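# Pour iron pellets into tube, then place disc

## Task

Transfer every iron pellet out of the beaker and into the clear tube, set the beaker upright on the bench again, and finish with the loose disc sitting on top of the pellets with both rods passing through it.

## Robot and tools

Robot: two arms, left_arm and right_arm, each a six-joint arm ending in a two-finger parallel gripper with a wrist camera. The only cameras are cam_left_wrist and cam_right_wrist (672x504 each). A camera stand sits behind the arms.

Frames: the scene frame has its origin at table-top height, halfway between the two nominal arm bases, with +z up, +x pointing out over the table and left_arm on the +y side (arm names do not match image sides). Calibrated base poses in the scene frame: left_arm at (-0.008, +0.324, +0.005) m, quat_wxyz (+1.000, 0, 0, +0.031); right_arm at (+0.019, -0.239, +0.001) m, quat_wxyz (+1.000, 0, 0, +0.011). Every hand position, quaternion, velocity, target and wrist-camera pose in calls and results is expressed in that arm's own base frame; the table and fixed items use the scene frame. end_effector_position is the point midway between the finger pads, roughly 1 cm behind the tips. The fingers point along the gripper's +z axis and separate along its y axis.

The row: every commanded pose is a single list of 16 plain numbers covering both arms, even when one arm is idle: x, y, z (metres), qw, qx, qy, qz (w first), opening for left_arm, then the same eight for right_arm. Position and quaternion are absolute targets (poses) in that arm's base frame, not offsets. Opening runs from -1 (closed) to +1 (fully open, 0.093 m). To hold an arm still, resend its last reported whole pose plus its intended opening in every call; to keep an orientation, repeat the same target quaternion rather than copying a drifted reading. A 0 in the opening slot is a real command, not a blank.

execute_actions(actions, cameras): actions is a list of actions; each action is a table of up to 15 rows, each row one 1/30 s control step; a short table repeats its last row to fill 15 steps. Any target more than 0.6 m from that gripper's current position along any of its own axes gets the action refused for both arms; a malformed action, or a first action failing this check against the last reported state, rejects the whole call. An empty actions list returns state plus all camera images. cameras: list of names, ["all"], or []; an unknown name invalidates the call.

move(target, speed, blend, opening_speed, grip_force, blocking, cameras): drives each gripper in a straight line from its Hand target to the given row (one 16-number row, or a list of up to 15 rows sharing a 10 s budget; the 0.6 m check does not apply). speed is m/s per arm path, 0.002 to 2.9, default 0.25 (rotation capped at twice that in rad/s); one number or one per target. blend (metres) rounds corners between listed targets; 0 stops at each. opening_speed is the rate of opening change per second on the -1..+1 scale, at least 0.2. grip_force is newtons per finger pad, 10 to 50, one value or one per arm; it persists, and low values close slowly. blocking=false returns after about 0.5 s while the motion continues; a new move takes over from the old one. Paths ignore obstacles and the other arm; faster moves lag, stray and strike harder. Avoid paths passing near an arm's own base. The result adds a move: line with the outcome (done, off_target, moving, held, fault) and any limits (paced = pose clipped, held = steps withheld).

wait(seconds 0 to 10) lets time pass with commands held; a running move continues. stop brakes the running move. zoom_image(camera, region [x0, y0, x1, y1] pixels, max 504x504) enlarges part of the latest image from cam_left_wrist or cam_right_wrist. read_manual(section="licences") returns licence text only. finished_scene(scene) ends scene 1 or 2 irreversibly; make no other call after it in that reply. Scene 1 is practice.

Results: each gives per-arm end_effector_position, end_effector_quat_wxyz, Hand target (where the arm is actually being sent, possibly short of the command), Tool commands, Joint positions (last entry = finger opening in metres, floored at zero), Joint torques (drive output including the arm's weight; joints 1 to 3 wrap at ±28 N m), joint velocities, and grip_measured (motor position on the -1..+1 scale). Pads meet near -0.94; each millimetre of object width adds about 0.0208. To grip a rigid object firmly send at least 0.24 below its width reading; keep sending that value to hold, and send well above it to release. Readings may be biased up to 0.02 open. Orientation commands are clipped to within 40 degrees of the current one per step; weight and friction can leave the hand low, short or tilted, so check pose after each move and correct.

Avoid: dropping pellets, beaker or disc, releasing anything still moving, fast impacts or hard presses on fixed or heavy objects, anything leaving the table, the two grippers or wrist cameras touching, one gripper closing on the other's fingers, strain on camera cables, and long stretched or loaded holds (MOTOR HOT at 75 °C; at 90 °C the arm folds and idles). Loose items may be nudged by outside pushes.

Each tool is called by a JSON object that holds its "op" and its "data", one argument or row to a line.

## Session

{"op": "execute_actions", "data": {
  "actions": []
}}

Scene clock: 0.00 s.
left_arm: end_effector_position=(+0.1846, -0.1050, +0.1424) grip_measured=+1.000 end_effector_quat_wxyz=(+0.546, -0.052, +0.834, -0.062) | right_arm: end_effector_position=(+0.1979, +0.1263, +0.1469) grip_measured=+1.000 end_effector_quat_wxyz=(+0.575, -0.077, +0.804, +0.134)
Joint positions: left_arm=[-1.271 0.61 0.378 -0.667 -1.041 -1.001 0.093] | right_arm=[1.024 0.319 0.198 -0.274 0.661 0.384 0.093]
Joint velocities: within noise
Joint torques (N m): no reading
Heat: left arm: 28 °C; right arm: 27 °C.
Hand target: left_arm +0.1850, -0.1061, +0.1459; +0.548, -0.055, +0.832, -0.065 | right_arm +0.1989, +0.1270, +0.1548; +0.580, -0.071, +0.799, +0.139
Tool commands: left_gripper/opening=+1.0 right_gripper/opening=+1.0

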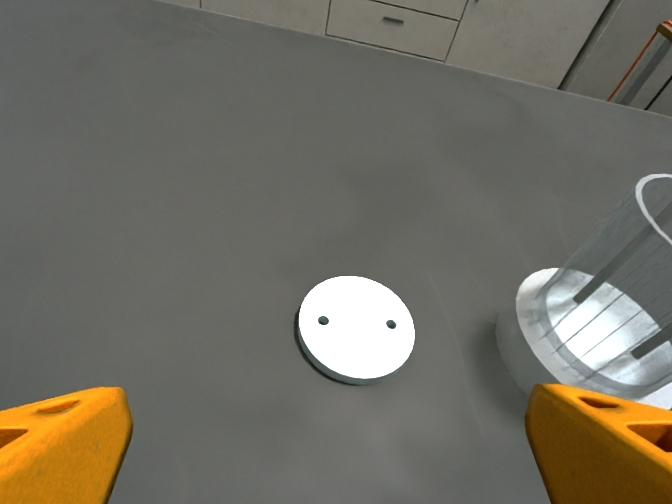

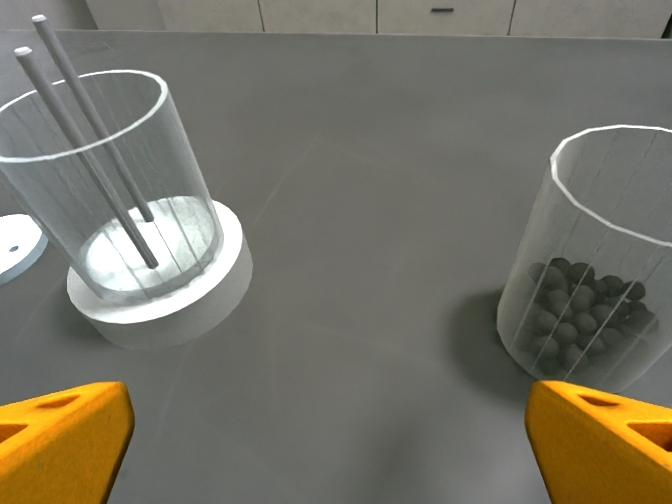

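{"op": "move", "data": {
  "target": [0.25,-0.19,0.25,0.216,0,0.976,0,1,0.28,0.02,0.25,0.216,0,0.976,0,1],
  "cameras": ["all"]
}}

Scene clock: 51.27 s.
left_arm: end_effector_position=(+0.2490, -0.1897, +0.2468) grip_measured=+1.000 end_effector_quat_wxyz=(+0.221, -0.004, +0.975, +0.001) | right_arm: end_effector_position=(+0.2787, +0.0203, +0.2432) grip_measured=+1.000 end_effector_quat_wxyz=(+0.213, +0.003, +0.977, -0.002)
Joint positions: left_arm=[-0.823 1.503 1.638 -1.395 -0.324 -0.779 0.093] | right_arm=[0.102 1.288 1.442 -1.299 0.048 0.097 0.093]
Joint torques (N m): left_arm=[0.7 -3.79 9.03 0.84 -0.07 0.08] | right_arm=[-0.7 -2.89 8.76 0.98 -0.05 -0.16]
Heat: left arm: 32 °C; right arm: 36 °C.
Hand target: left_arm +0.2500, -0.1899, +0.2500; +0.217, +0.000, +0.976, +0.000 | right_arm +0.2799, +0.0200, +0.2499; +0.216, +0.000, +0.976, +0.000
Off the commanded pose: left_arm 0.003 m, 1 deg | right_arm 0.007 m, 1 deg.
move: done

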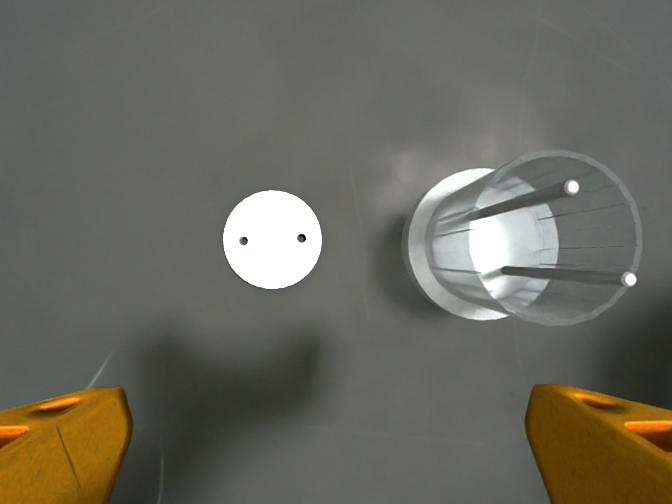

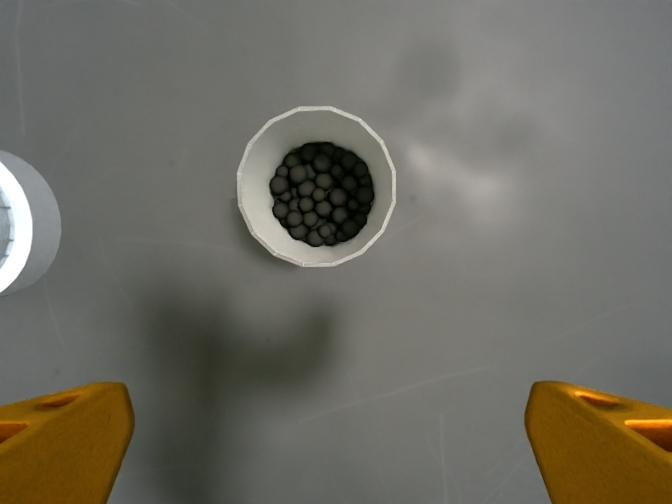

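{"op": "move", "data": {
  "target": [0.302,-0.07,0.2,0,0,1,0,1,0.28,0.20,0.25,0.216,0,0.976,0,1],
  "cameras": ["all"]
}}

{"op": "move", "data": {
  "target": [0.302,-0.137,0.1,0,0,1,0,1,0.20,0.028,0.18,0.383,0,0.924,0,1],
  "cameras": ["all"]
}}

Scene clock: 92.07 s.
left_arm: end_effector_position=(+0.3017, -0.0684, +0.1955) grip_measured=+1.000 end_effector_quat_wxyz=(+0.009, -0.006, +1.000, +0.004) | right_arm: end_effector_position=(+0.2787, +0.2001, +0.2434) grip_measured=+1.000 end_effector_quat_wxyz=(+0.211, -0.008, +0.978, -0.001)
Joint positions: left_arm=[-0.23 1.729 1.744 -1.57 -0.013 -0.242 0.093] | right_arm=[0.762 1.611 1.735 -1.378 0.287 0.7 0.093]
Joint torques (N m): left_arm=[0.14 -5.74 8.53 0.25 0.16 0.1] | right_arm=[-0.08 -5.61 8.58 0.77 0.32 0.08]
Heat: left arm: 37 °C; right arm: 40 °C.
Hand target: left_arm +0.3019, -0.0700, +0.1997; +0.008, +0.000, +1.000, -0.002 | right_arm +0.2800, +0.1999, +0.2498; +0.216, +0.000, +0.976, +0.000
Off the commanded pose: left_arm 0.005 m, 1 deg | right_arm 0.007 m, 1 deg.
joint sent to its limit (left arm) — joint 4 (wrist pitch), lower limit. The joint targets still meet the commanded pose.
move: done

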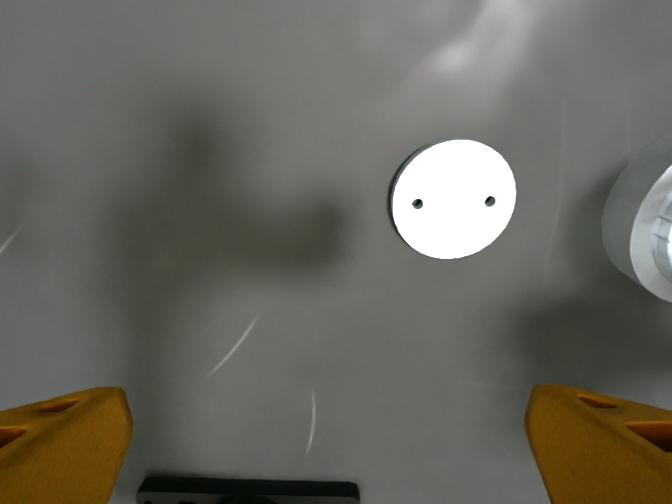

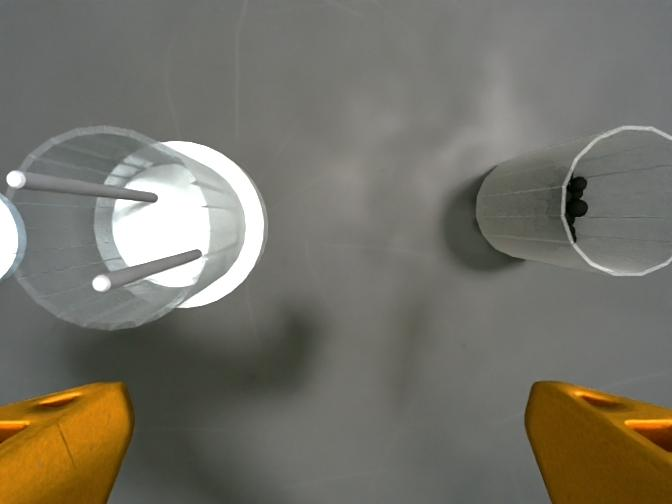

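Scene clock: 93.90 s.
left_arm: end_effector_position=(+0.2998, -0.1326, +0.1036) grip_measured=+1.000 end_effector_quat_wxyz=(-0.002, +0.004, +1.000, +0.006) | right_arm: end_effector_position=(+0.1984, +0.0276, +0.1797) grip_measured=+1.000 end_effector_quat_wxyz=(+0.380, +0.003, +0.925, -0.002)
Joint positions: left_arm=[-0.421 1.796 1.457 -1.241 -0.008 -0.412 0.093] | right_arm=[0.341 0.589 0.729 -0.963 0.242 0.251 0.093]
Joint torques (N m): left_arm=[-0.54 -6.19 6.24 0.56 0.11 -0.23] | right_arm=[-0.77 0.83 6.22 1.71 0.09 -0.21]
Heat: left arm: 36 °C; right arm: 40 °C.
Hand target: left_arm +0.3019, -0.1370, +0.1000; +0.000, +0.000, +1.000, +0.000 | right_arm +0.1999, +0.0280, +0.1800; +0.383, +0.000, +0.924, +0.000
Off the commanded pose: left_arm 0.006 m, 1 deg | right_arm 0.002 m, 1 deg.
move: done

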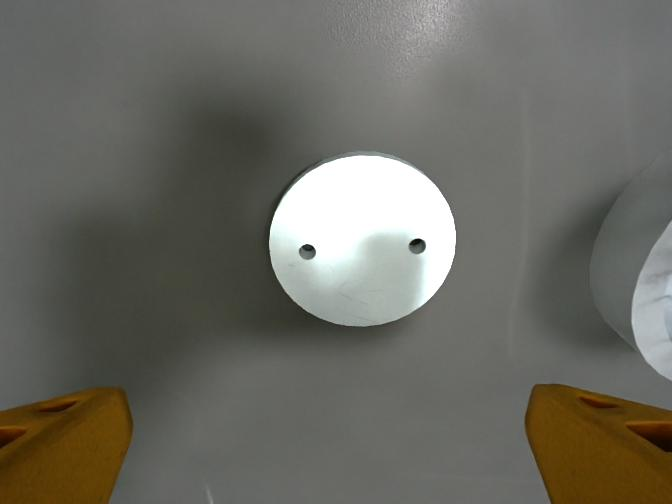

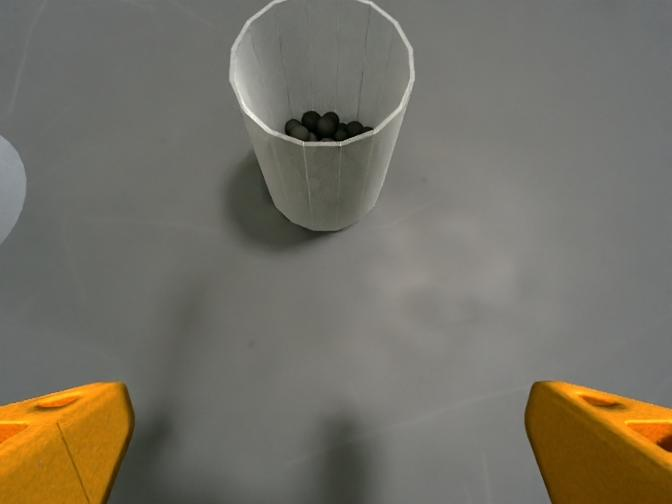

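{"op": "move", "data": {
  "target": [
    [0.303,-0.145,0.045,0,0,1,0,1,0.215,0.023,0.10,0.574,0,0.819,0,1],
    [0.303,-0.145,0.022,0,0,1,0,1,0.255,0.023,0.087,0.574,0,0.819,0,1]
  ],
  "cameras": ["all"]
}}

Scene clock: 136.37 s.
left_arm: end_effector_position=(+0.3023, -0.1400, +0.0499) grip_measured=+1.000 end_effector_quat_wxyz=(-0.001, +0.003, +1.000, +0.005) | right_arm: end_effector_position=(+0.2033, +0.0227, +0.0953) grip_measured=+1.000 end_effector_quat_wxyz=(+0.514, +0.001, +0.858, +0.002)
Joint positions: left_arm=[-0.438 1.853 1.312 -1.035 -0.008 -0.433 0.093] | right_arm=[0.387 0.063 0.153 -0.613 0.337 0.193 0.093]
Joint torques (N m): left_arm=[-0.87 -6.2 5.96 0.54 0.1 -0.23] | right_arm=[-0.18 3.07 8.25 1.95 0.12 -0.05]
Heat: left arm: 33 °C; right arm: 38 °C.
Hand target: left_arm +0.3029, -0.1450, +0.0451; +0.000, +0.000, +1.000, +0.000 | right_arm +0.2046, +0.0233, +0.1014; +0.518, +0.002, +0.855, +0.004
Off the commanded pose: left_arm 0.028 m, 1 deg | right_arm 0.052 m, 8 deg.
move: held (right_arm; a check stopped the path), off_target (left_arm); path passed 1 of 2 targets; limits=held
pose unreachable (right arm): on one or more control steps of this call, first in action 0 (counted from 0), this arm could not follow its commanded pose, so it was not sent that pose on those steps. It may still have moved: this result reports where it is.
cause: moving toward the commanded pose would bring two parts of the arm too close to each other (its upper arm (the part past joint 2) and its wrist (the part past joint 5), with joints 3 (elbow) to 5 (wrist yaw) between them, 14 mm apart when it was first held).

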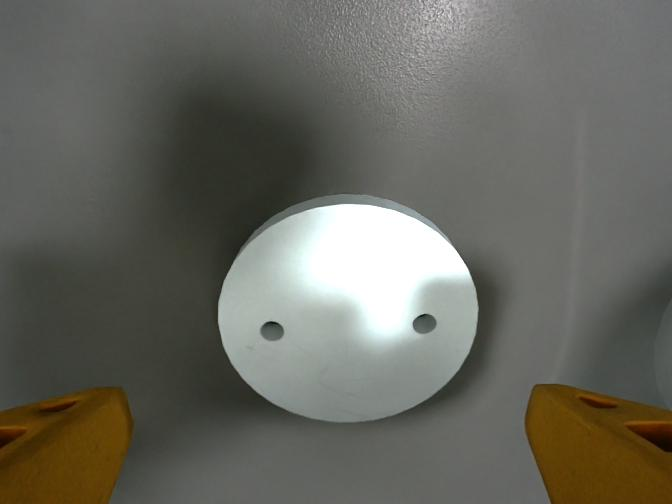

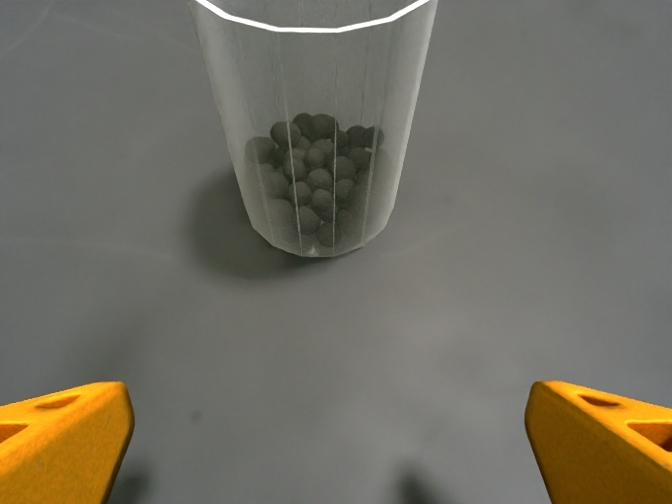

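{"op": "move", "data": {
  "target": [
    [0.304,-0.149,0.025,0,0,1,0,1,0.25,0.025,0.09,0.54,0,0.842,0,1],
    [0.304,-0.150,0.008,0,0,1,0,1,0.285,0.025,0.072,0.54,0,0.842,0,1]
  ],
  "cameras": ["all"],
  "speed": 0.12
}}

Scene clock: 152.10 s.
left_arm: end_effector_position=(+0.3040, -0.1445, +0.0128) grip_measured=+1.000 end_effector_quat_wxyz=(-0.001, +0.002, +1.000, +0.005) | right_arm: end_effector_position=(+0.2824, +0.0249, +0.0681) grip_measured=+1.000 end_effector_quat_wxyz=(+0.531, +0.002, +0.848, -0.002)
Joint positions: left_arm=[-0.448 1.916 1.239 -0.899 -0.008 -0.445 0.093] | right_arm=[0.195 0.958 0.056 0.442 0.181 0.087 0.093]
Joint torques (N m): left_arm=[-1.07 -6.42 5.7 0.56 0.11 -0.23] | right_arm=[-0.83 -0.4 6.02 2.21 -0.05 -0.15]
Heat: left arm: 33 °C; right arm: 39 °C.
Hand target: left_arm +0.3039, -0.1499, +0.0081; +0.000, +0.000, +1.000, +0.000 | right_arm +0.2848, +0.0250, +0.0721; +0.540, +0.000, +0.842, +0.000
Off the commanded pose: left_arm 0.007 m, 1 deg | right_arm 0.005 m, 1 deg.
move: done

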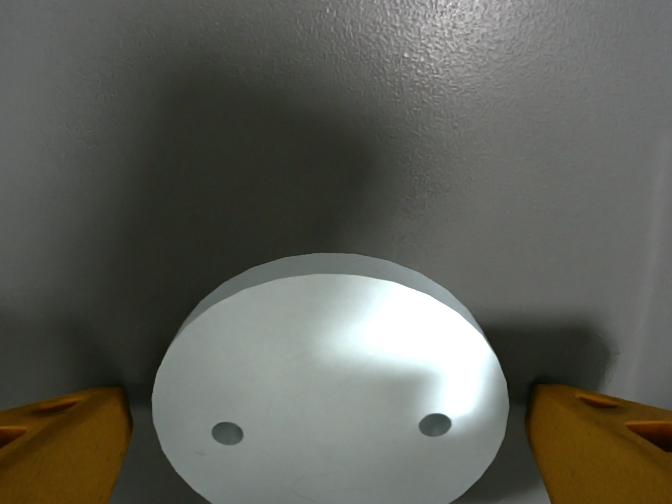

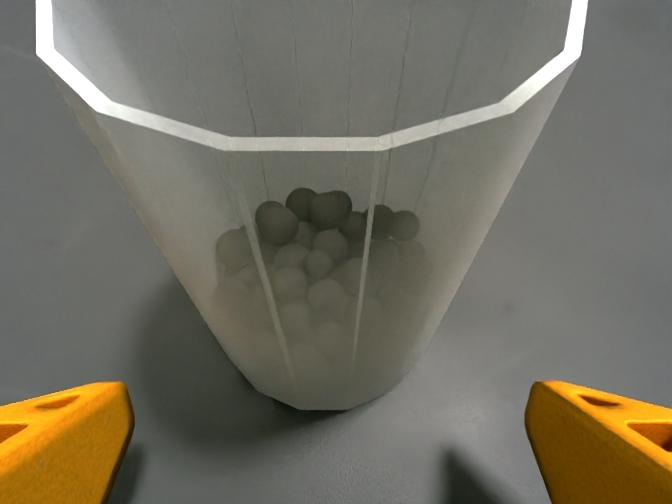

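{"op": "move", "data": {
  "target": [
    [0.304,-0.150,0.008,0,0,1,0,0.4,0.262,0.026,0.076,0.695,0,0.719,0,1]
  ],
  "opening_speed": 0.8,
  "cameras": ["all"]
}}

Scene clock: 177.80 s.
left_arm: end_effector_position=(+0.3041, -0.1445, +0.0128) grip_measured=+0.511 end_effector_quat_wxyz=(+0.000, +0.001, +1.000, +0.005) | right_arm: end_effector_position=(+0.2630, +0.0258, +0.0766) grip_measured=+1.000 end_effector_quat_wxyz=(+0.548, +0.013, +0.836, -0.027)
Joint positions: left_arm=[-0.448 1.916 1.239 -0.899 -0.008 -0.445 0.07] | right_arm=[0.317 0.724 0.018 0.268 0.349 0.124 0.093]
Joint torques (N m): left_arm=[-1.07 -6.43 5.7 0.56 0.1 -0.23] | right_arm=[0.47 -0.39 6.16 1.98 0.18 0.1]
Heat: left arm: 33 °C; right arm: 42 °C.
Hand target: left_arm +0.3039, -0.1499, +0.0081; +0.000, +0.000, +1.000, +0.000 | right_arm +0.2623, +0.0261, +0.0766; +0.551, +0.019, +0.834, -0.023
Off the commanded pose: left_arm 0.007 m, 1 deg | right_arm 0.001 m, 22 deg.
joint sent to its limit (right arm) — joint 3 (elbow), lower limit, where the elbow is as bent as it goes. The joint targets are off in orientation, not in position.
move: off_target (right_arm)

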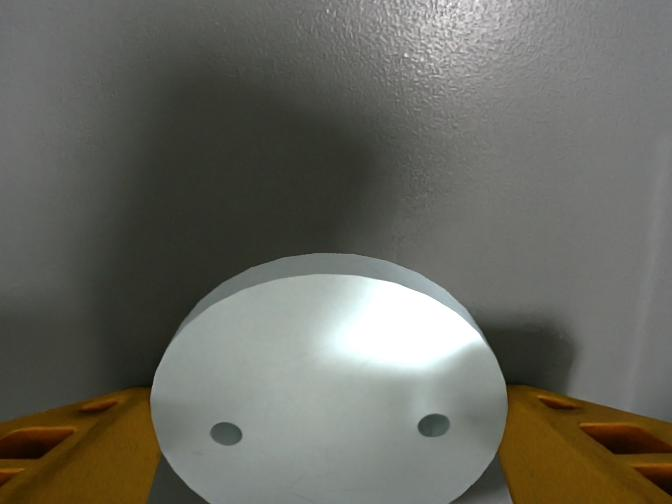

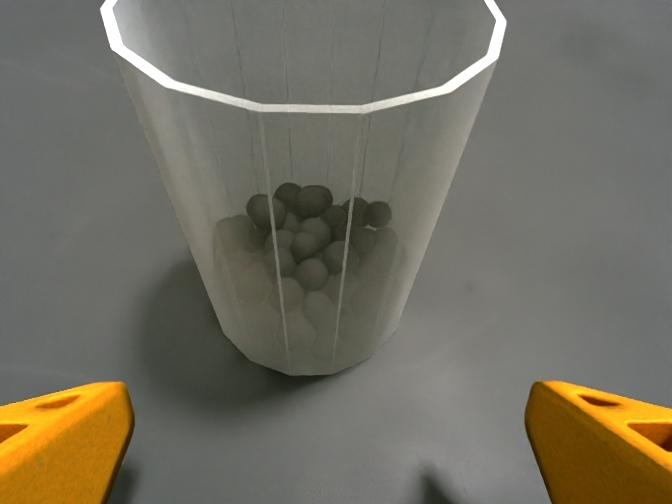

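{"op": "move", "data": {
  "target": [
    [0.304,-0.150,0.06,0,0,1,0,0.4,0.264,0.026,0.108,0.54,0,0.842,0,1],
    [0.29,-0.08,0.2,0,0,1,0,0.4,0.334,0.026,0.105,0.54,0,0.842,0,1]
  ],
  "speed": 0.12,
  "cameras": ["all"]
}}

Scene clock: 189.23 s.
left_arm: end_effector_position=(+0.2921, -0.0811, +0.1871) grip_measured=+0.508 end_effector_quat_wxyz=(-0.007, -0.004, +1.000, +0.007) | right_arm: end_effector_position=(+0.3220, +0.0249, +0.0884) grip_measured=+1.000 end_effector_quat_wxyz=(+0.518, +0.001, +0.856, -0.004)
Joint positions: left_arm=[-0.276 1.728 1.709 -1.569 -0.008 -0.283 0.07] | right_arm=[0.15 1.13 0.248 0.395 0.141 0.068 0.093]
Joint torques (N m): left_arm=[0.54 -8.02 8.27 0.16 0.11 0.08] | right_arm=[-0.81 -1.72 8.94 2.2 -0.07 -0.15]
Heat: left arm: 34 °C; right arm: 43 °C.
Hand target: left_arm +0.2899, -0.0800, +0.1994; +0.005, +0.000, +1.000, -0.001 | right_arm +0.3328, +0.0258, +0.1054; +0.540, +0.000, +0.842, +0.000
Off the commanded pose: left_arm 0.013 m, 1 deg | right_arm 0.021 m, 3 deg.
joint sent to its limit (left arm) — joint 4 (wrist pitch), lower limit. The joint targets still meet the commanded pose.
move: off_target (left_arm, right_arm)

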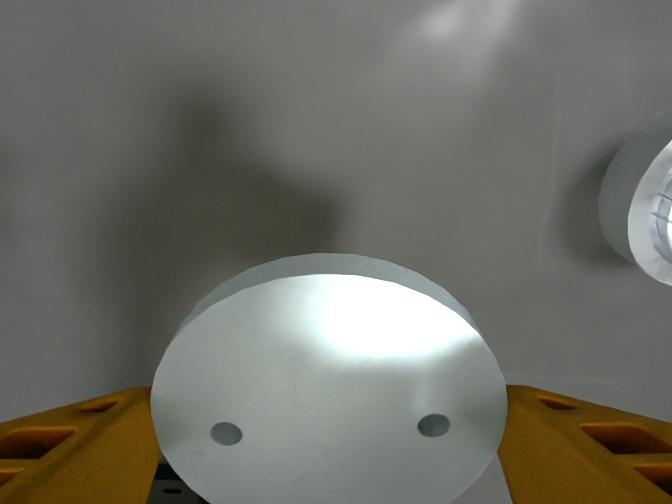

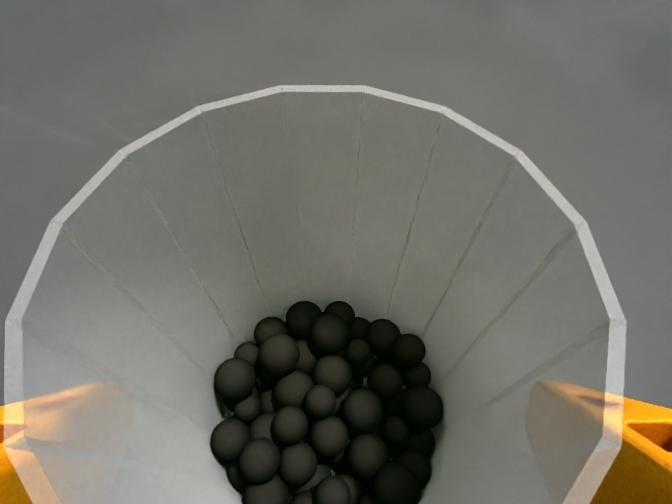

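{"op": "move", "data": {
  "target": [0.29,-0.08,0.2,0,0,1,0,0.4,0.334,0.027,0.117,0.54,0,0.842,0,1],
  "speed": 0.1
}}

{"op": "move", "data": {
  "target": [0.29,-0.08,0.2,0,0,1,0,0.4,0.334,0.027,0.117,0.54,0,0.842,0,0.2],
  "opening_speed": 0.8,
  "cameras": ["cam_right_wrist"]
}}

Scene clock: 202.47 s.
left_arm: end_effector_position=(+0.2920, -0.0811, +0.1871) grip_measured=+0.508 end_effector_quat_wxyz=(-0.008, -0.003, +1.000, +0.007) | right_arm: end_effector_position=(+0.3255, +0.0254, +0.0981) grip_measured=+1.000 end_effector_quat_wxyz=(+0.518, +0.001, +0.855, -0.004)
Joint positions: left_arm=[-0.276 1.728 1.709 -1.57 -0.008 -0.282 0.07] | right_arm=[0.15 1.109 0.285 0.338 0.141 0.068 0.093]
Joint torques (N m): left_arm=[0.51 -8.01 8.29 0.16 0.11 0.08] | right_arm=[-0.36 -3.59 9.01 1.99 -0.01 -0.12]
Heat: left arm: 37 °C; right arm: 43 °C.
Hand target: left_arm +0.2898, -0.0800, +0.1994; +0.005, +0.000, +1.000, -0.001 | right_arm +0.3334, +0.0269, +0.1169; +0.540, +0.000, +0.842, +0.000
Off the commanded pose: left_arm 0.013 m, 1 deg | right_arm 0.021 m, 3 deg.
joint sent to its limit (left arm) — joint 4 (wrist pitch), lower limit. The joint targets still meet the commanded pose.
move: off_target (left_arm, right_arm)

Scene clock: 203.67 s.
left_arm: end_effector_position=(+0.2920, -0.0811, +0.1871) grip_measured=+0.508 end_effector_quat_wxyz=(-0.008, -0.003, +1.000, +0.007) | right_arm: end_effector_position=(+0.3253, +0.0256, +0.0978) grip_measured=+0.545 end_effector_quat_wxyz=(+0.517, +0.001, +0.856, -0.003)
Joint positions: left_arm=[-0.276 1.728 1.709 -1.57 -0.008 -0.282 0.07] | right_arm=[0.15 1.109 0.285 0.336 0.14 0.068 0.071]
Joint torques (N m): left_arm=[0.53 -8.02 8.29 0.16 0.11 0.09] | right_arm=[-0.38 -3.62 9.01 2 0 -0.12]
Heat: left arm: 37 °C; right arm: 44 °C.
Hand target: left_arm +0.2898, -0.0800, +0.1994; +0.005, +0.000, +1.000, -0.001 | right_arm +0.3333, +0.0269, +0.1169; +0.540, +0.000, +0.842, +0.000
Off the commanded pose: left_arm 0.013 m, 1 deg | right_arm 0.021 m, 3 deg.
joint sent to its limit (left arm) — joint 4 (wrist pitch), lower limit. The joint targets still meet the commanded pose.
move: off_target (left_arm, right_arm)
Images, in order (width x height): cam_right_wrist 672x504.

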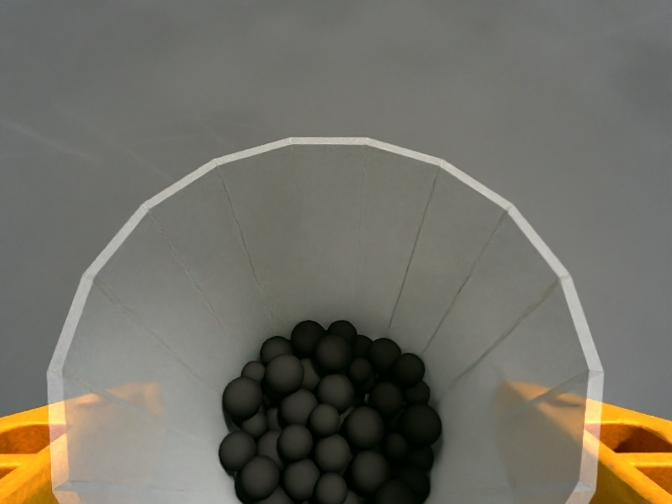

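{"op": "move", "data": {
  "target": [
    [0.29,0.02,0.2,0,0,1,0,0.4,0.334,0.027,0.20,0.54,0,0.842,0,0.2],
    [0.29,0.02,0.2,0,0,1,0,0.4,0.31,0.13,0.22,0.54,0,0.842,0,0.2],
    [0.29,0.02,0.2,0,0,1,0,0.4,0.31,0.205,0.19,0.499,-0.207,0.778,-0.322,0.2]
  ],
  "blend": [0.03,0.03,0],
  "speed": 0.15,
  "cameras": ["all"]
}}

Scene clock: 245.30 s.
left_arm: end_effector_position=(+0.2970, +0.0193, +0.1928) grip_measured=+0.508 end_effector_quat_wxyz=(+0.000, -0.003, +1.000, +0.003) | right_arm: end_effector_position=(+0.3070, +0.1987, +0.1789) grip_measured=+0.528 end_effector_quat_wxyz=(+0.489, -0.210, +0.785, -0.317)
Joint positions: left_arm=[0.061 1.695 1.694 -1.57 -0.006 0.055 0.07] | right_arm=[1.011 1.539 0.957 -0.366 1.165 0.071 0.071]
Joint torques (N m): left_arm=[0.64 -7.92 6.23 0.21 0.11 0.08] | right_arm=[0.51 -4.96 9.29 1.26 0.84 -0.22]
Heat: left arm: 40 °C; right arm: 47 °C.
Hand target: left_arm +0.2902, +0.0199, +0.1996; +0.004, +0.000, +1.000, +0.000 | right_arm +0.3096, +0.2047, +0.1900; +0.499, -0.207, +0.778, -0.322
Off the commanded pose: left_arm 0.010 m, 1 deg | right_arm 0.013 m, 2 deg.
joint sent to its limit (left arm) — joint 4 (wrist pitch), lower limit. The joint targets still meet the commanded pose.
move: off_target (right_arm)

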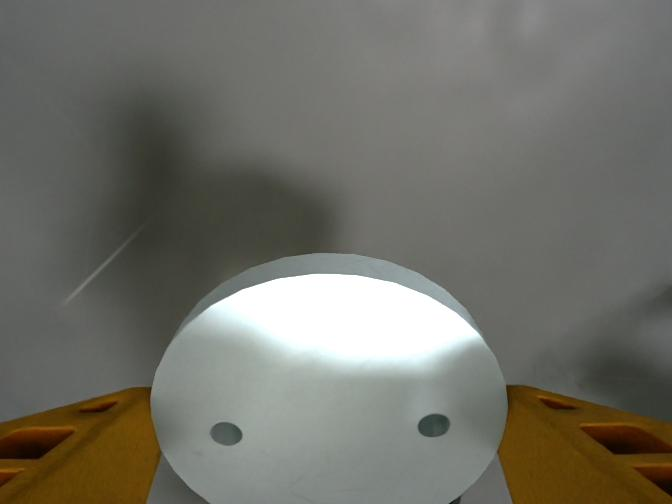

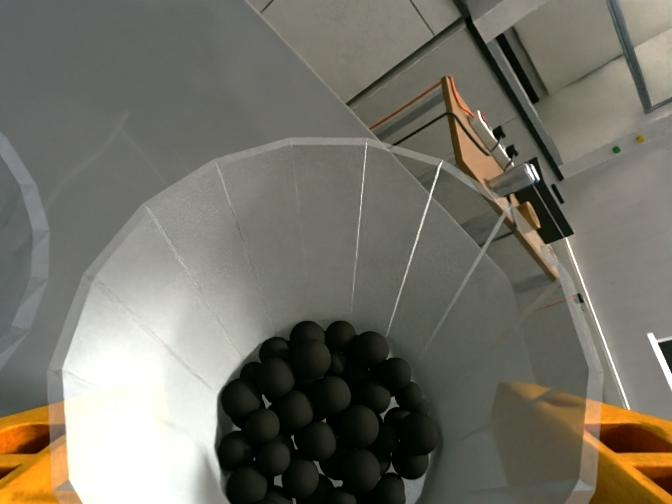

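{"op": "move", "data": {
  "target": [0.29,0.02,0.2,0,0,1,0,0.4,0.318,0.233,0.186,0.468,-0.27,0.729,-0.421,0.2],
  "speed": 0.1,
  "cameras": ["cam_right_wrist"]
}}

Scene clock: 276.77 s.
left_arm: end_effector_position=(+0.2970, +0.0193, +0.1928) grip_measured=+0.508 end_effector_quat_wxyz=(+0.000, -0.003, +1.000, +0.003) | right_arm: end_effector_position=(+0.3177, +0.2233, +0.1906) grip_measured=+0.528 end_effector_quat_wxyz=(+0.477, -0.247, +0.730, -0.422)
Joint positions: left_arm=[0.061 1.695 1.694 -1.57 -0.006 0.055 0.07] | right_arm=[1.049 1.708 1.101 -0.393 1.346 -0.062 0.071]
Joint torques (N m): left_arm=[0.64 -7.92 6.22 0.2 0.11 0.08] | right_arm=[0.81 -5.2 8.05 0.96 0.34 -0.3]
Heat: left arm: 39 °C; right arm: 42 °C.
Hand target: left_arm +0.2902, +0.0199, +0.1996; +0.004, +0.000, +1.000, +0.000 | right_arm +0.3176, +0.2327, +0.1860; +0.468, -0.270, +0.729, -0.421
Off the commanded pose: left_arm 0.010 m, 1 deg | right_arm 0.011 m, 3 deg.
joint sent to its limit (left arm) — joint 4 (wrist pitch), lower limit. The joint targets still meet the commanded pose.
move: off_target (right_arm)
Images, in order (width x height): cam_right_wrist 672x504.

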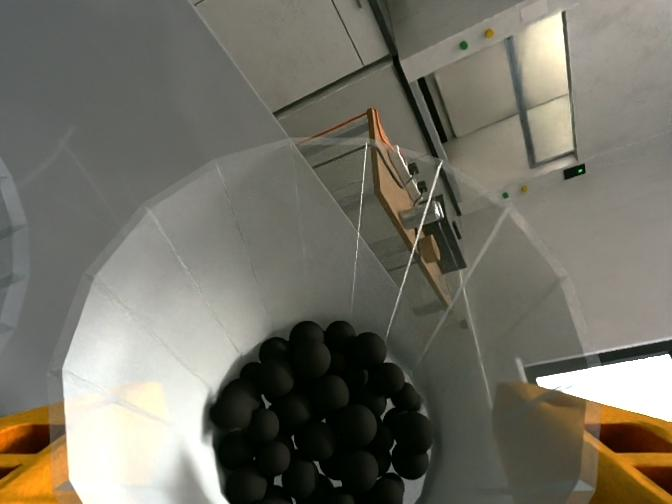

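{"op": "move", "data": {
  "target": [0.29,0.02,0.2,0,0,1,0,0.4,0.34,0.242,0.176,0.455,-0.290,0.710,-0.452,0.2],
  "speed": 0.1,
  "cameras": ["cam_right_wrist"]
}}

Scene clock: 296.60 s.
left_arm: end_effector_position=(+0.2970, +0.0193, +0.1928) grip_measured=+0.508 end_effector_quat_wxyz=(+0.000, -0.003, +1.000, +0.003) | right_arm: end_effector_position=(+0.3368, +0.2377, +0.1953) grip_measured=+0.527 end_effector_quat_wxyz=(+0.473, -0.255, +0.709, -0.457)
Joint positions: left_arm=[0.061 1.695 1.694 -1.57 -0.006 0.055 0.07] | right_arm=[1.028 1.786 1.148 -0.216 1.39 -0.269 0.071]
Joint torques (N m): left_arm=[0.64 -7.94 6.22 0.21 0.11 0.09] | right_arm=[-0.59 -5.61 5.15 1.23 -0.08 -0.26]
Heat: left arm: 40 °C; right arm: 43 °C.
Hand target: left_arm +0.2902, +0.0199, +0.1996; +0.004, +0.000, +1.000, +0.000 | right_arm +0.3390, +0.2415, +0.1763; +0.454, -0.289, +0.712, -0.452
Off the commanded pose: left_arm 0.010 m, 1 deg | right_arm 0.020 m, 4 deg.
joint sent to its limit (left arm) — joint 4 (wrist pitch), lower limit. The joint targets still meet the commanded pose.
move: off_target (right_arm)
Images, in order (width x height): cam_right_wrist 672x504.

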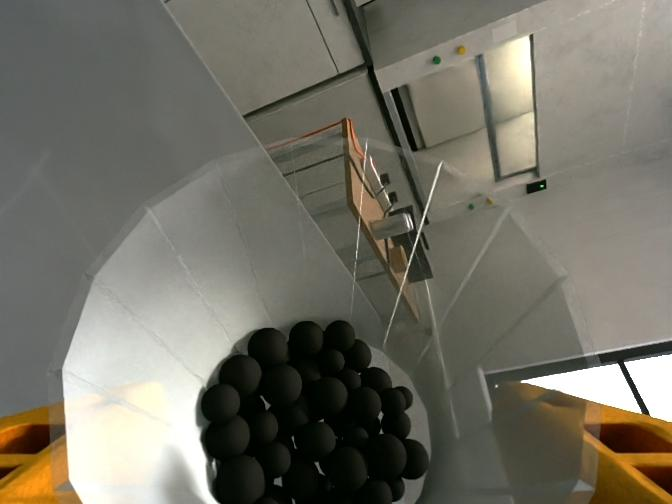

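{"op": "move", "data": {
  "target": [
    [0.25,-0.08,0.33,0.216,0,0.976,0,0.4,0.34,0.242,0.166,0.437,-0.318,0.681,-0.496,0.2],
    [0.25,-0.13,0.33,0.216,0,0.976,0,0.4,0.34,0.242,0.166,0.437,-0.318,0.681,-0.496,0.2]
  ],
  "cameras": ["all"]
}}

Scene clock: 307.70 s.
left_arm: end_effector_position=(+0.2491, -0.1302, +0.3222) grip_measured=+0.508 end_effector_quat_wxyz=(+0.246, +0.012, +0.969, -0.026) | right_arm: end_effector_position=(+0.3369, +0.2379, +0.1970) grip_measured=+0.526 end_effector_quat_wxyz=(+0.474, -0.249, +0.687, -0.491)
Joint positions: left_arm=[-0.621 1.429 1.886 -1.583 -0.233 -0.542 0.07] | right_arm=[1.033 1.805 1.095 0.016 1.463 -0.46 0.07]
Joint torques (N m): left_arm=[-0.72 -3.29 8.02 1.24 -0.33 -0.23] | right_arm=[-0.51 -4.96 3.85 0.9 -0.4 -0.39]
Heat: left arm: 40 °C; right arm: 42 °C.
Hand target: left_arm +0.2500, -0.1299, +0.3293; +0.257, +0.006, +0.966, -0.027 | right_arm +0.3381, +0.2405, +0.1664; +0.436, -0.316, +0.681, -0.496
Off the commanded pose: left_arm 0.008 m, 5 deg | right_arm 0.031 m, 9 deg.
joint sent to its limit (left arm) — joint 4 (wrist pitch), lower limit. The joint targets are off in orientation, not in position.
move: off_target (left_arm, right_arm)

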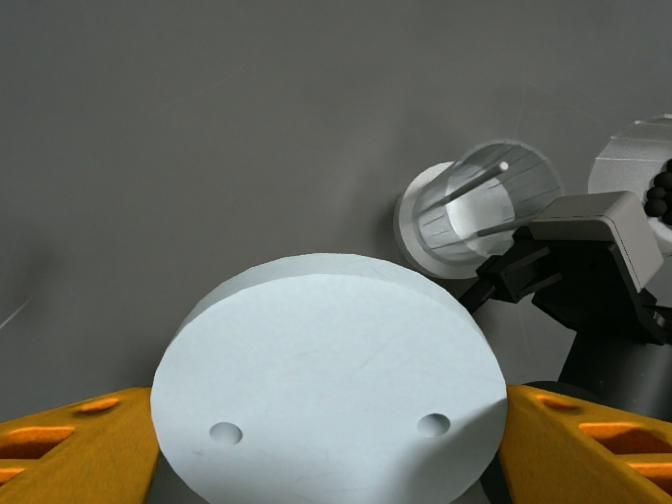

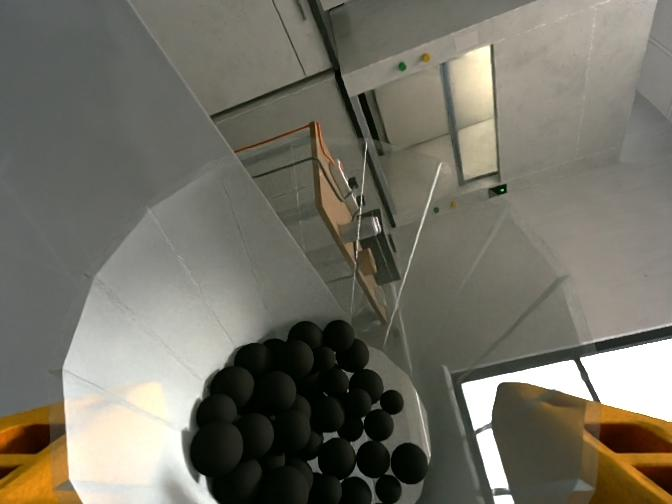

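{"op": "move", "data": {
  "target": [0.25,-0.13,0.33,0.216,0,0.976,0,0.4,0.337,0.255,0.215,0.414,-0.347,0.645,-0.541,0.2],
  "speed": 0.15,
  "cameras": ["all"]
}}

Scene clock: 356.53 s.
left_arm: end_effector_position=(+0.2491, -0.1302, +0.3222) grip_measured=+0.508 end_effector_quat_wxyz=(+0.246, +0.012, +0.969, -0.026) | right_arm: end_effector_position=(+0.3383, +0.2508, +0.2068) grip_measured=+0.526 end_effector_quat_wxyz=(+0.417, -0.343, +0.653, -0.531)
Joint positions: left_arm=[-0.621 1.429 1.886 -1.583 -0.233 -0.543 0.07] | right_arm=[1.045 1.805 1.152 -0.046 1.434 -0.695 0.07]
Joint torques (N m): left_arm=[-0.72 -3.3 8.02 1.24 -0.33 -0.22] | right_arm=[0.69 -7.73 8.64 1.21 0.71 -0.34]
Heat: left arm: 39 °C; right arm: 38 °C.
Hand target: left_arm +0.2500, -0.1299, +0.3293; +0.257, +0.006, +0.966, -0.027 | right_arm +0.3369, +0.2548, +0.2149; +0.413, -0.347, +0.646, -0.540
Off the commanded pose: left_arm 0.008 m, 5 deg | right_arm 0.009 m, 2 deg.
joint sent to its limit (left arm) — joint 4 (wrist pitch), lower limit. The joint targets are off in orientation, not in position.
move: off_target (left_arm)

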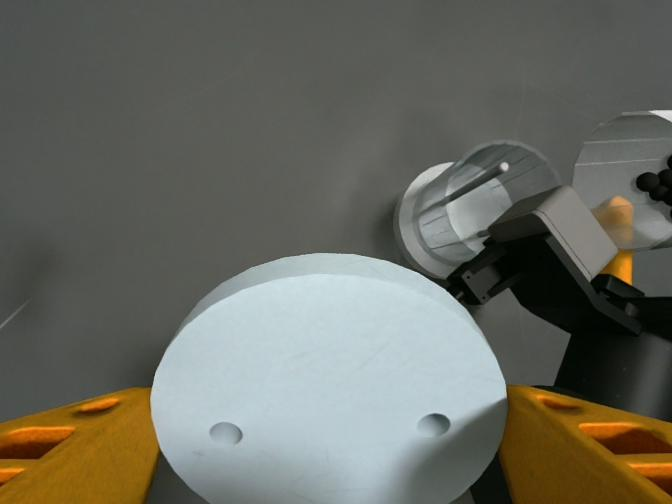

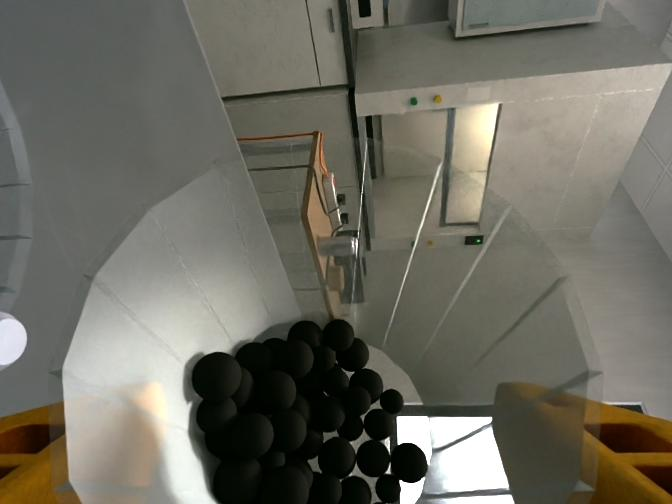

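{"op": "move", "data": {
  "target": [
    [0.25,-0.13,0.33,0.216,0,0.976,0,0.4,0.331,0.267,0.229,0.375,-0.388,0.585,-0.606,0.2],
    [0.25,-0.13,0.33,0.216,0,0.976,0,0.4,0.331,0.27,0.236,0.333,-0.426,0.519,-0.663,0.2]
  ],
  "speed": 0.07,
  "cameras": ["all"]
}}

Scene clock: 370.30 s.
left_arm: end_effector_position=(+0.2491, -0.1302, +0.3222) grip_measured=+0.508 end_effector_quat_wxyz=(+0.246, +0.012, +0.969, -0.026) | right_arm: end_effector_position=(+0.3338, +0.2702, +0.2339) grip_measured=+0.526 end_effector_quat_wxyz=(-0.310, +0.447, -0.553, +0.631)
Joint positions: left_arm=[-0.621 1.429 1.886 -1.583 -0.233 -0.543 0.07] | right_arm=[1.083 1.841 1.115 0.53 1.516 -1.598 0.07]
Joint torques (N m): left_arm=[-0.7 -3.28 8.02 1.24 -0.33 -0.23] | right_arm=[0.44 -8.31 6.13 1.66 0.37 -0.14]
Heat: left arm: 40 °C; right arm: 40 °C.
Hand target: left_arm +0.2500, -0.1299, +0.3293; +0.257, +0.006, +0.966, -0.027 | right_arm +0.3309, +0.2699, +0.2359; -0.309, +0.442, -0.555, +0.633
Off the commanded pose: left_arm 0.008 m, 5 deg | right_arm 0.003 m, 6 deg.
joint sent to its limit (left arm) — joint 4 (wrist pitch), lower limit. The joint targets are off in orientation, not in position.
move: off_target (left_arm, right_arm)

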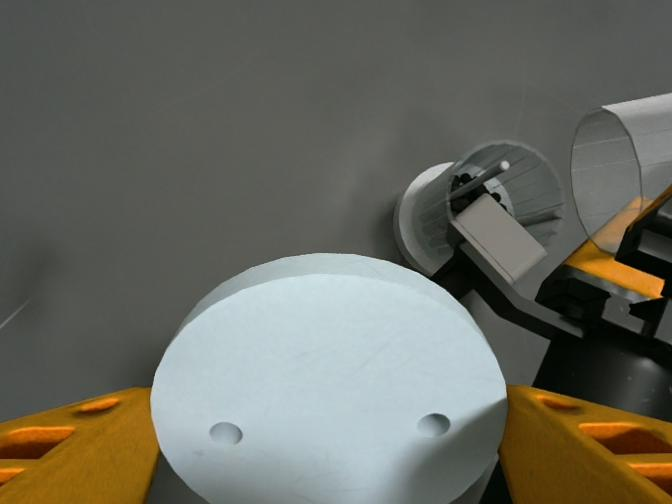

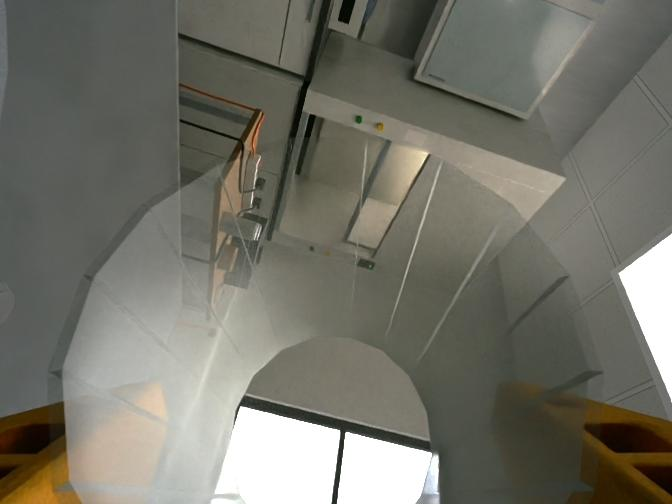

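{"op": "move", "data": {
  "target": [
    [0.25,-0.13,0.33,0.216,0,0.976,0,0.4,0.335,0.245,0.235,0.414,-0.347,0.645,-0.541,0.2],
    [0.25,-0.13,0.33,0.216,0,0.976,0,0.4,0.32,0.17,0.23,0.499,-0.207,0.778,-0.322,0.2],
    [0.25,-0.13,0.33,0.216,0,0.976,0,0.4,0.334,0.04,0.20,0.54,0,0.842,0,0.2],
    [0.25,-0.17,0.33,0.216,0,0.976,0,0.4,0.334,0.027,0.125,0.54,0,0.842,0,0.2]
  ],
  "blend": [0.02,0.03,0.02,0],
  "speed": 0.2,
  "cameras": ["all"]
}}

Scene clock: 383.90 s.
left_arm: end_effector_position=(+0.2486, -0.1694, +0.3230) grip_measured=+0.508 end_effector_quat_wxyz=(+0.251, +0.014, +0.967, -0.035) | right_arm: end_effector_position=(+0.3288, +0.0269, +0.1171) grip_measured=+0.526 end_effector_quat_wxyz=(+0.524, -0.001, +0.851, -0.004)
Joint positions: left_arm=[-0.753 1.506 1.954 -1.584 -0.28 -0.662 0.07] | right_arm=[0.155 1.063 0.337 0.253 0.144 0.065 0.07]
Joint torques (N m): left_arm=[-0.73 -3.67 8.01 1.22 -0.37 -0.23] | right_arm=[-0.79 -1.81 6.95 2.31 -0.05 -0.1]
Heat: left arm: 40 °C; right arm: 40 °C.
Hand target: left_arm +0.2501, -0.1698, +0.3294; +0.261, +0.008, +0.965, -0.037 | right_arm +0.3336, +0.0269, +0.1252; +0.540, +0.000, +0.842, +0.000
Off the commanded pose: left_arm 0.007 m, 6 deg | right_arm 0.009 m, 2 deg.
joint sent to its limit (left arm) — joint 4 (wrist pitch), lower limit. The joint targets are off in orientation, not in position.
move: off_target (left_arm)

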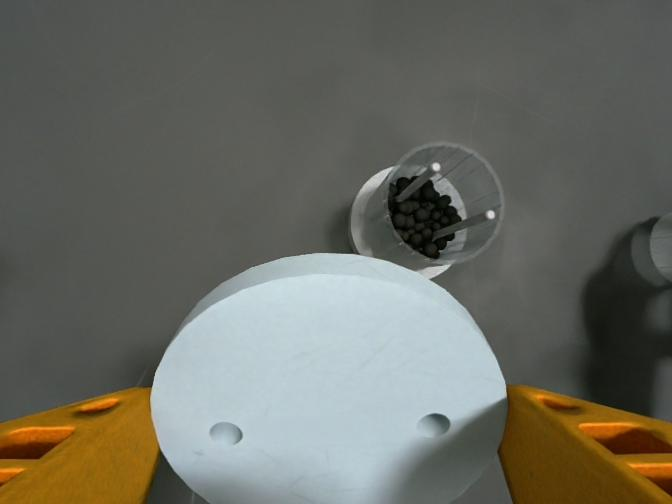

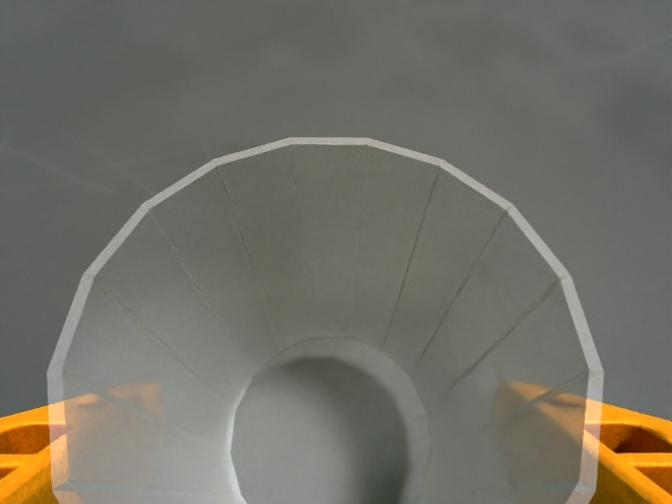

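{"op": "move", "data": {
  "target": [
    [0.21,-0.30,0.3,0.216,0,0.976,0,0.4,0.334,0.027,0.103,0.54,0,0.842,0,0.2],
    [0.21,-0.30,0.3,0.216,0,0.976,0,0.4,0.334,0.027,0.103,0.54,0,0.842,0,1]
  ],
  "speed": [0.08,0.05],
  "opening_speed": 1,
  "cameras": ["all"]
}}

Scene clock: 412.87 s.
left_arm: end_effector_position=(+0.2080, -0.2977, +0.2933) grip_measured=+0.508 end_effector_quat_wxyz=(+0.242, +0.020, +0.969, -0.054) | right_arm: end_effector_position=(+0.3316, +0.0274, +0.0999) grip_measured=+1.000 end_effector_quat_wxyz=(+0.531, +0.000, +0.847, -0.003)
Joint positions: left_arm=[-1.136 1.771 2.114 -1.584 -0.385 -1.03 0.07] | right_arm=[0.155 1.149 0.279 0.415 0.144 0.065 0.093]
Joint torques (N m): left_arm=[-0.58 -5.65 8.5 0.98 -0.48 -0.23] | right_arm=[-0.79 -1.94 6.05 2.21 -0.06 -0.1]
Heat: left arm: 41 °C; right arm: 46 °C.
Hand target: left_arm +0.2100, -0.2997, +0.2994; +0.253, +0.013, +0.966, -0.059 | right_arm +0.3339, +0.0270, +0.1031; +0.540, +0.000, +0.842, +0.000
Off the commanded pose: left_arm 0.007 m, 7 deg | right_arm 0.004 m, 1 deg.
joint sent to its limit (left arm) — joint 4 (wrist pitch), lower limit. The joint targets are off in orientation, not in position.
move: off_target (left_arm)

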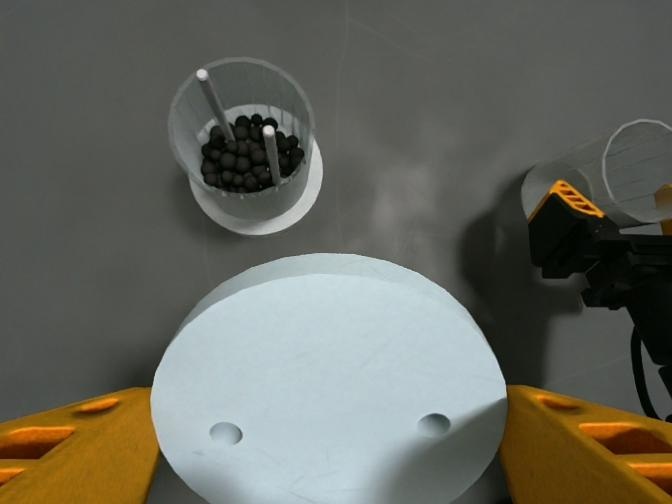

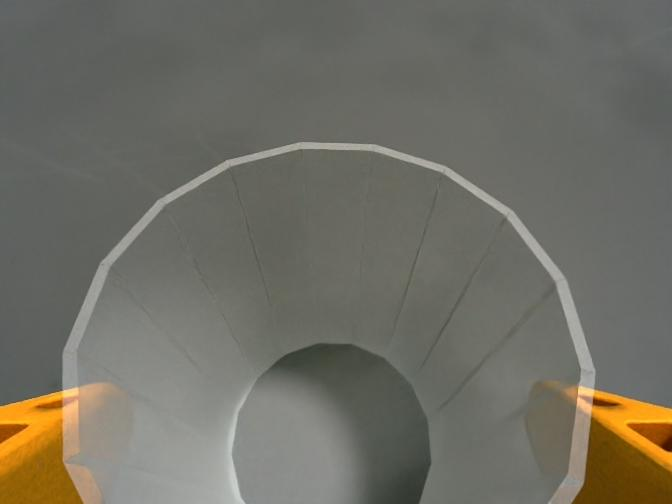

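{"op": "move", "data": {
  "target": [
    [0.25,-0.24,0.3,0,0.2,0.98,0,0.4,0.334,0.027,0.150,0.54,0,0.842,0,1],
    [0.346,-0.269,0.25,0,0.399,0.917,0,0.4,0.24,0.03,0.24,0.54,0,0.842,0,1],
    [0.346,-0.272,0.22,0,0.399,0.917,0,0.4,0.16,0.13,0.28,0.52,-0.346,0.742,0.243,1]
  ],
  "speed": 0.2,
  "blend": [0.005,0.02,0],
  "cameras": ["all"]
}}

Scene clock: 459.47 s.
left_arm: end_effector_position=(+0.3456, -0.2706, +0.2261) grip_measured=+0.508 end_effector_quat_wxyz=(+0.121, +0.390, +0.912, -0.032) | right_arm: end_effector_position=(+0.1603, +0.1286, +0.2694) grip_measured=+1.000 end_effector_quat_wxyz=(+0.513, -0.338, +0.751, +0.243)
Joint positions: left_arm=[-0.665 2.121 2.388 -1.586 -0.001 0.144 0.07] | right_arm=[0.151 0.439 0.773 -0.801 -0.659 -0.28 0.093]
Joint torques (N m): left_arm=[-0.2 -7.9 5.96 0.9 0.06 0.05] | right_arm=[-0.51 3.07 8.98 1.79 -0.42 -0.18]
Heat: left arm: 39 °C; right arm: 46 °C.
Hand target: left_arm +0.3457, -0.2717, +0.2196; +0.113, +0.396, +0.911, -0.030 | right_arm +0.1598, +0.1299, +0.2799; +0.520, -0.346, +0.742, +0.243
Off the commanded pose: left_arm 0.006 m, 14 deg | right_arm 0.011 m, 2 deg.
joint sent to its limit (left arm) — joint 4 (wrist pitch), lower limit. The joint targets are off in orientation, not in position.
move: off_target (left_arm, right_arm)

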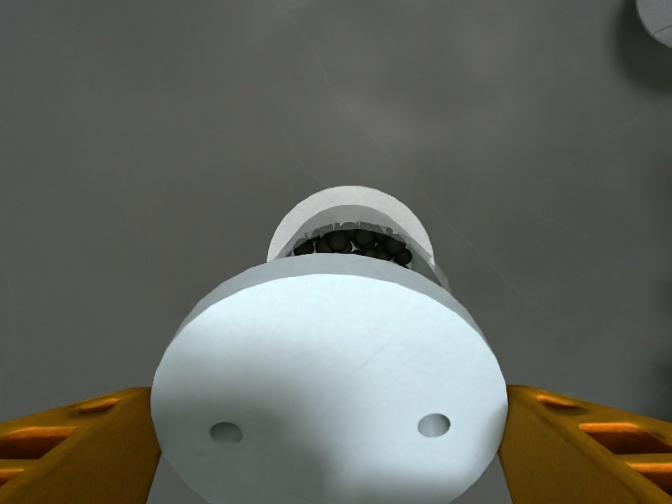

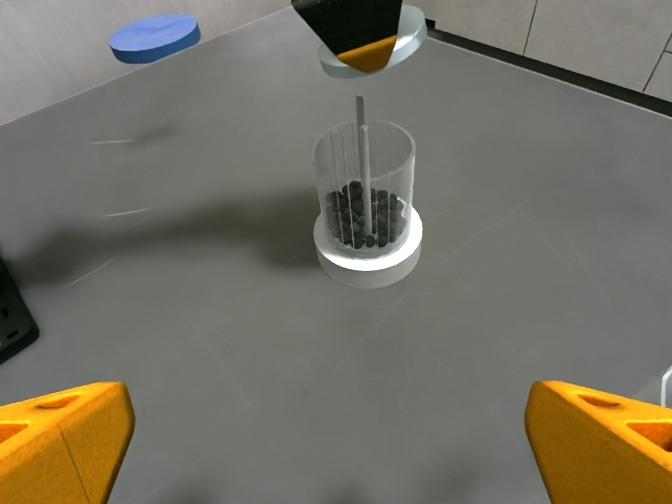

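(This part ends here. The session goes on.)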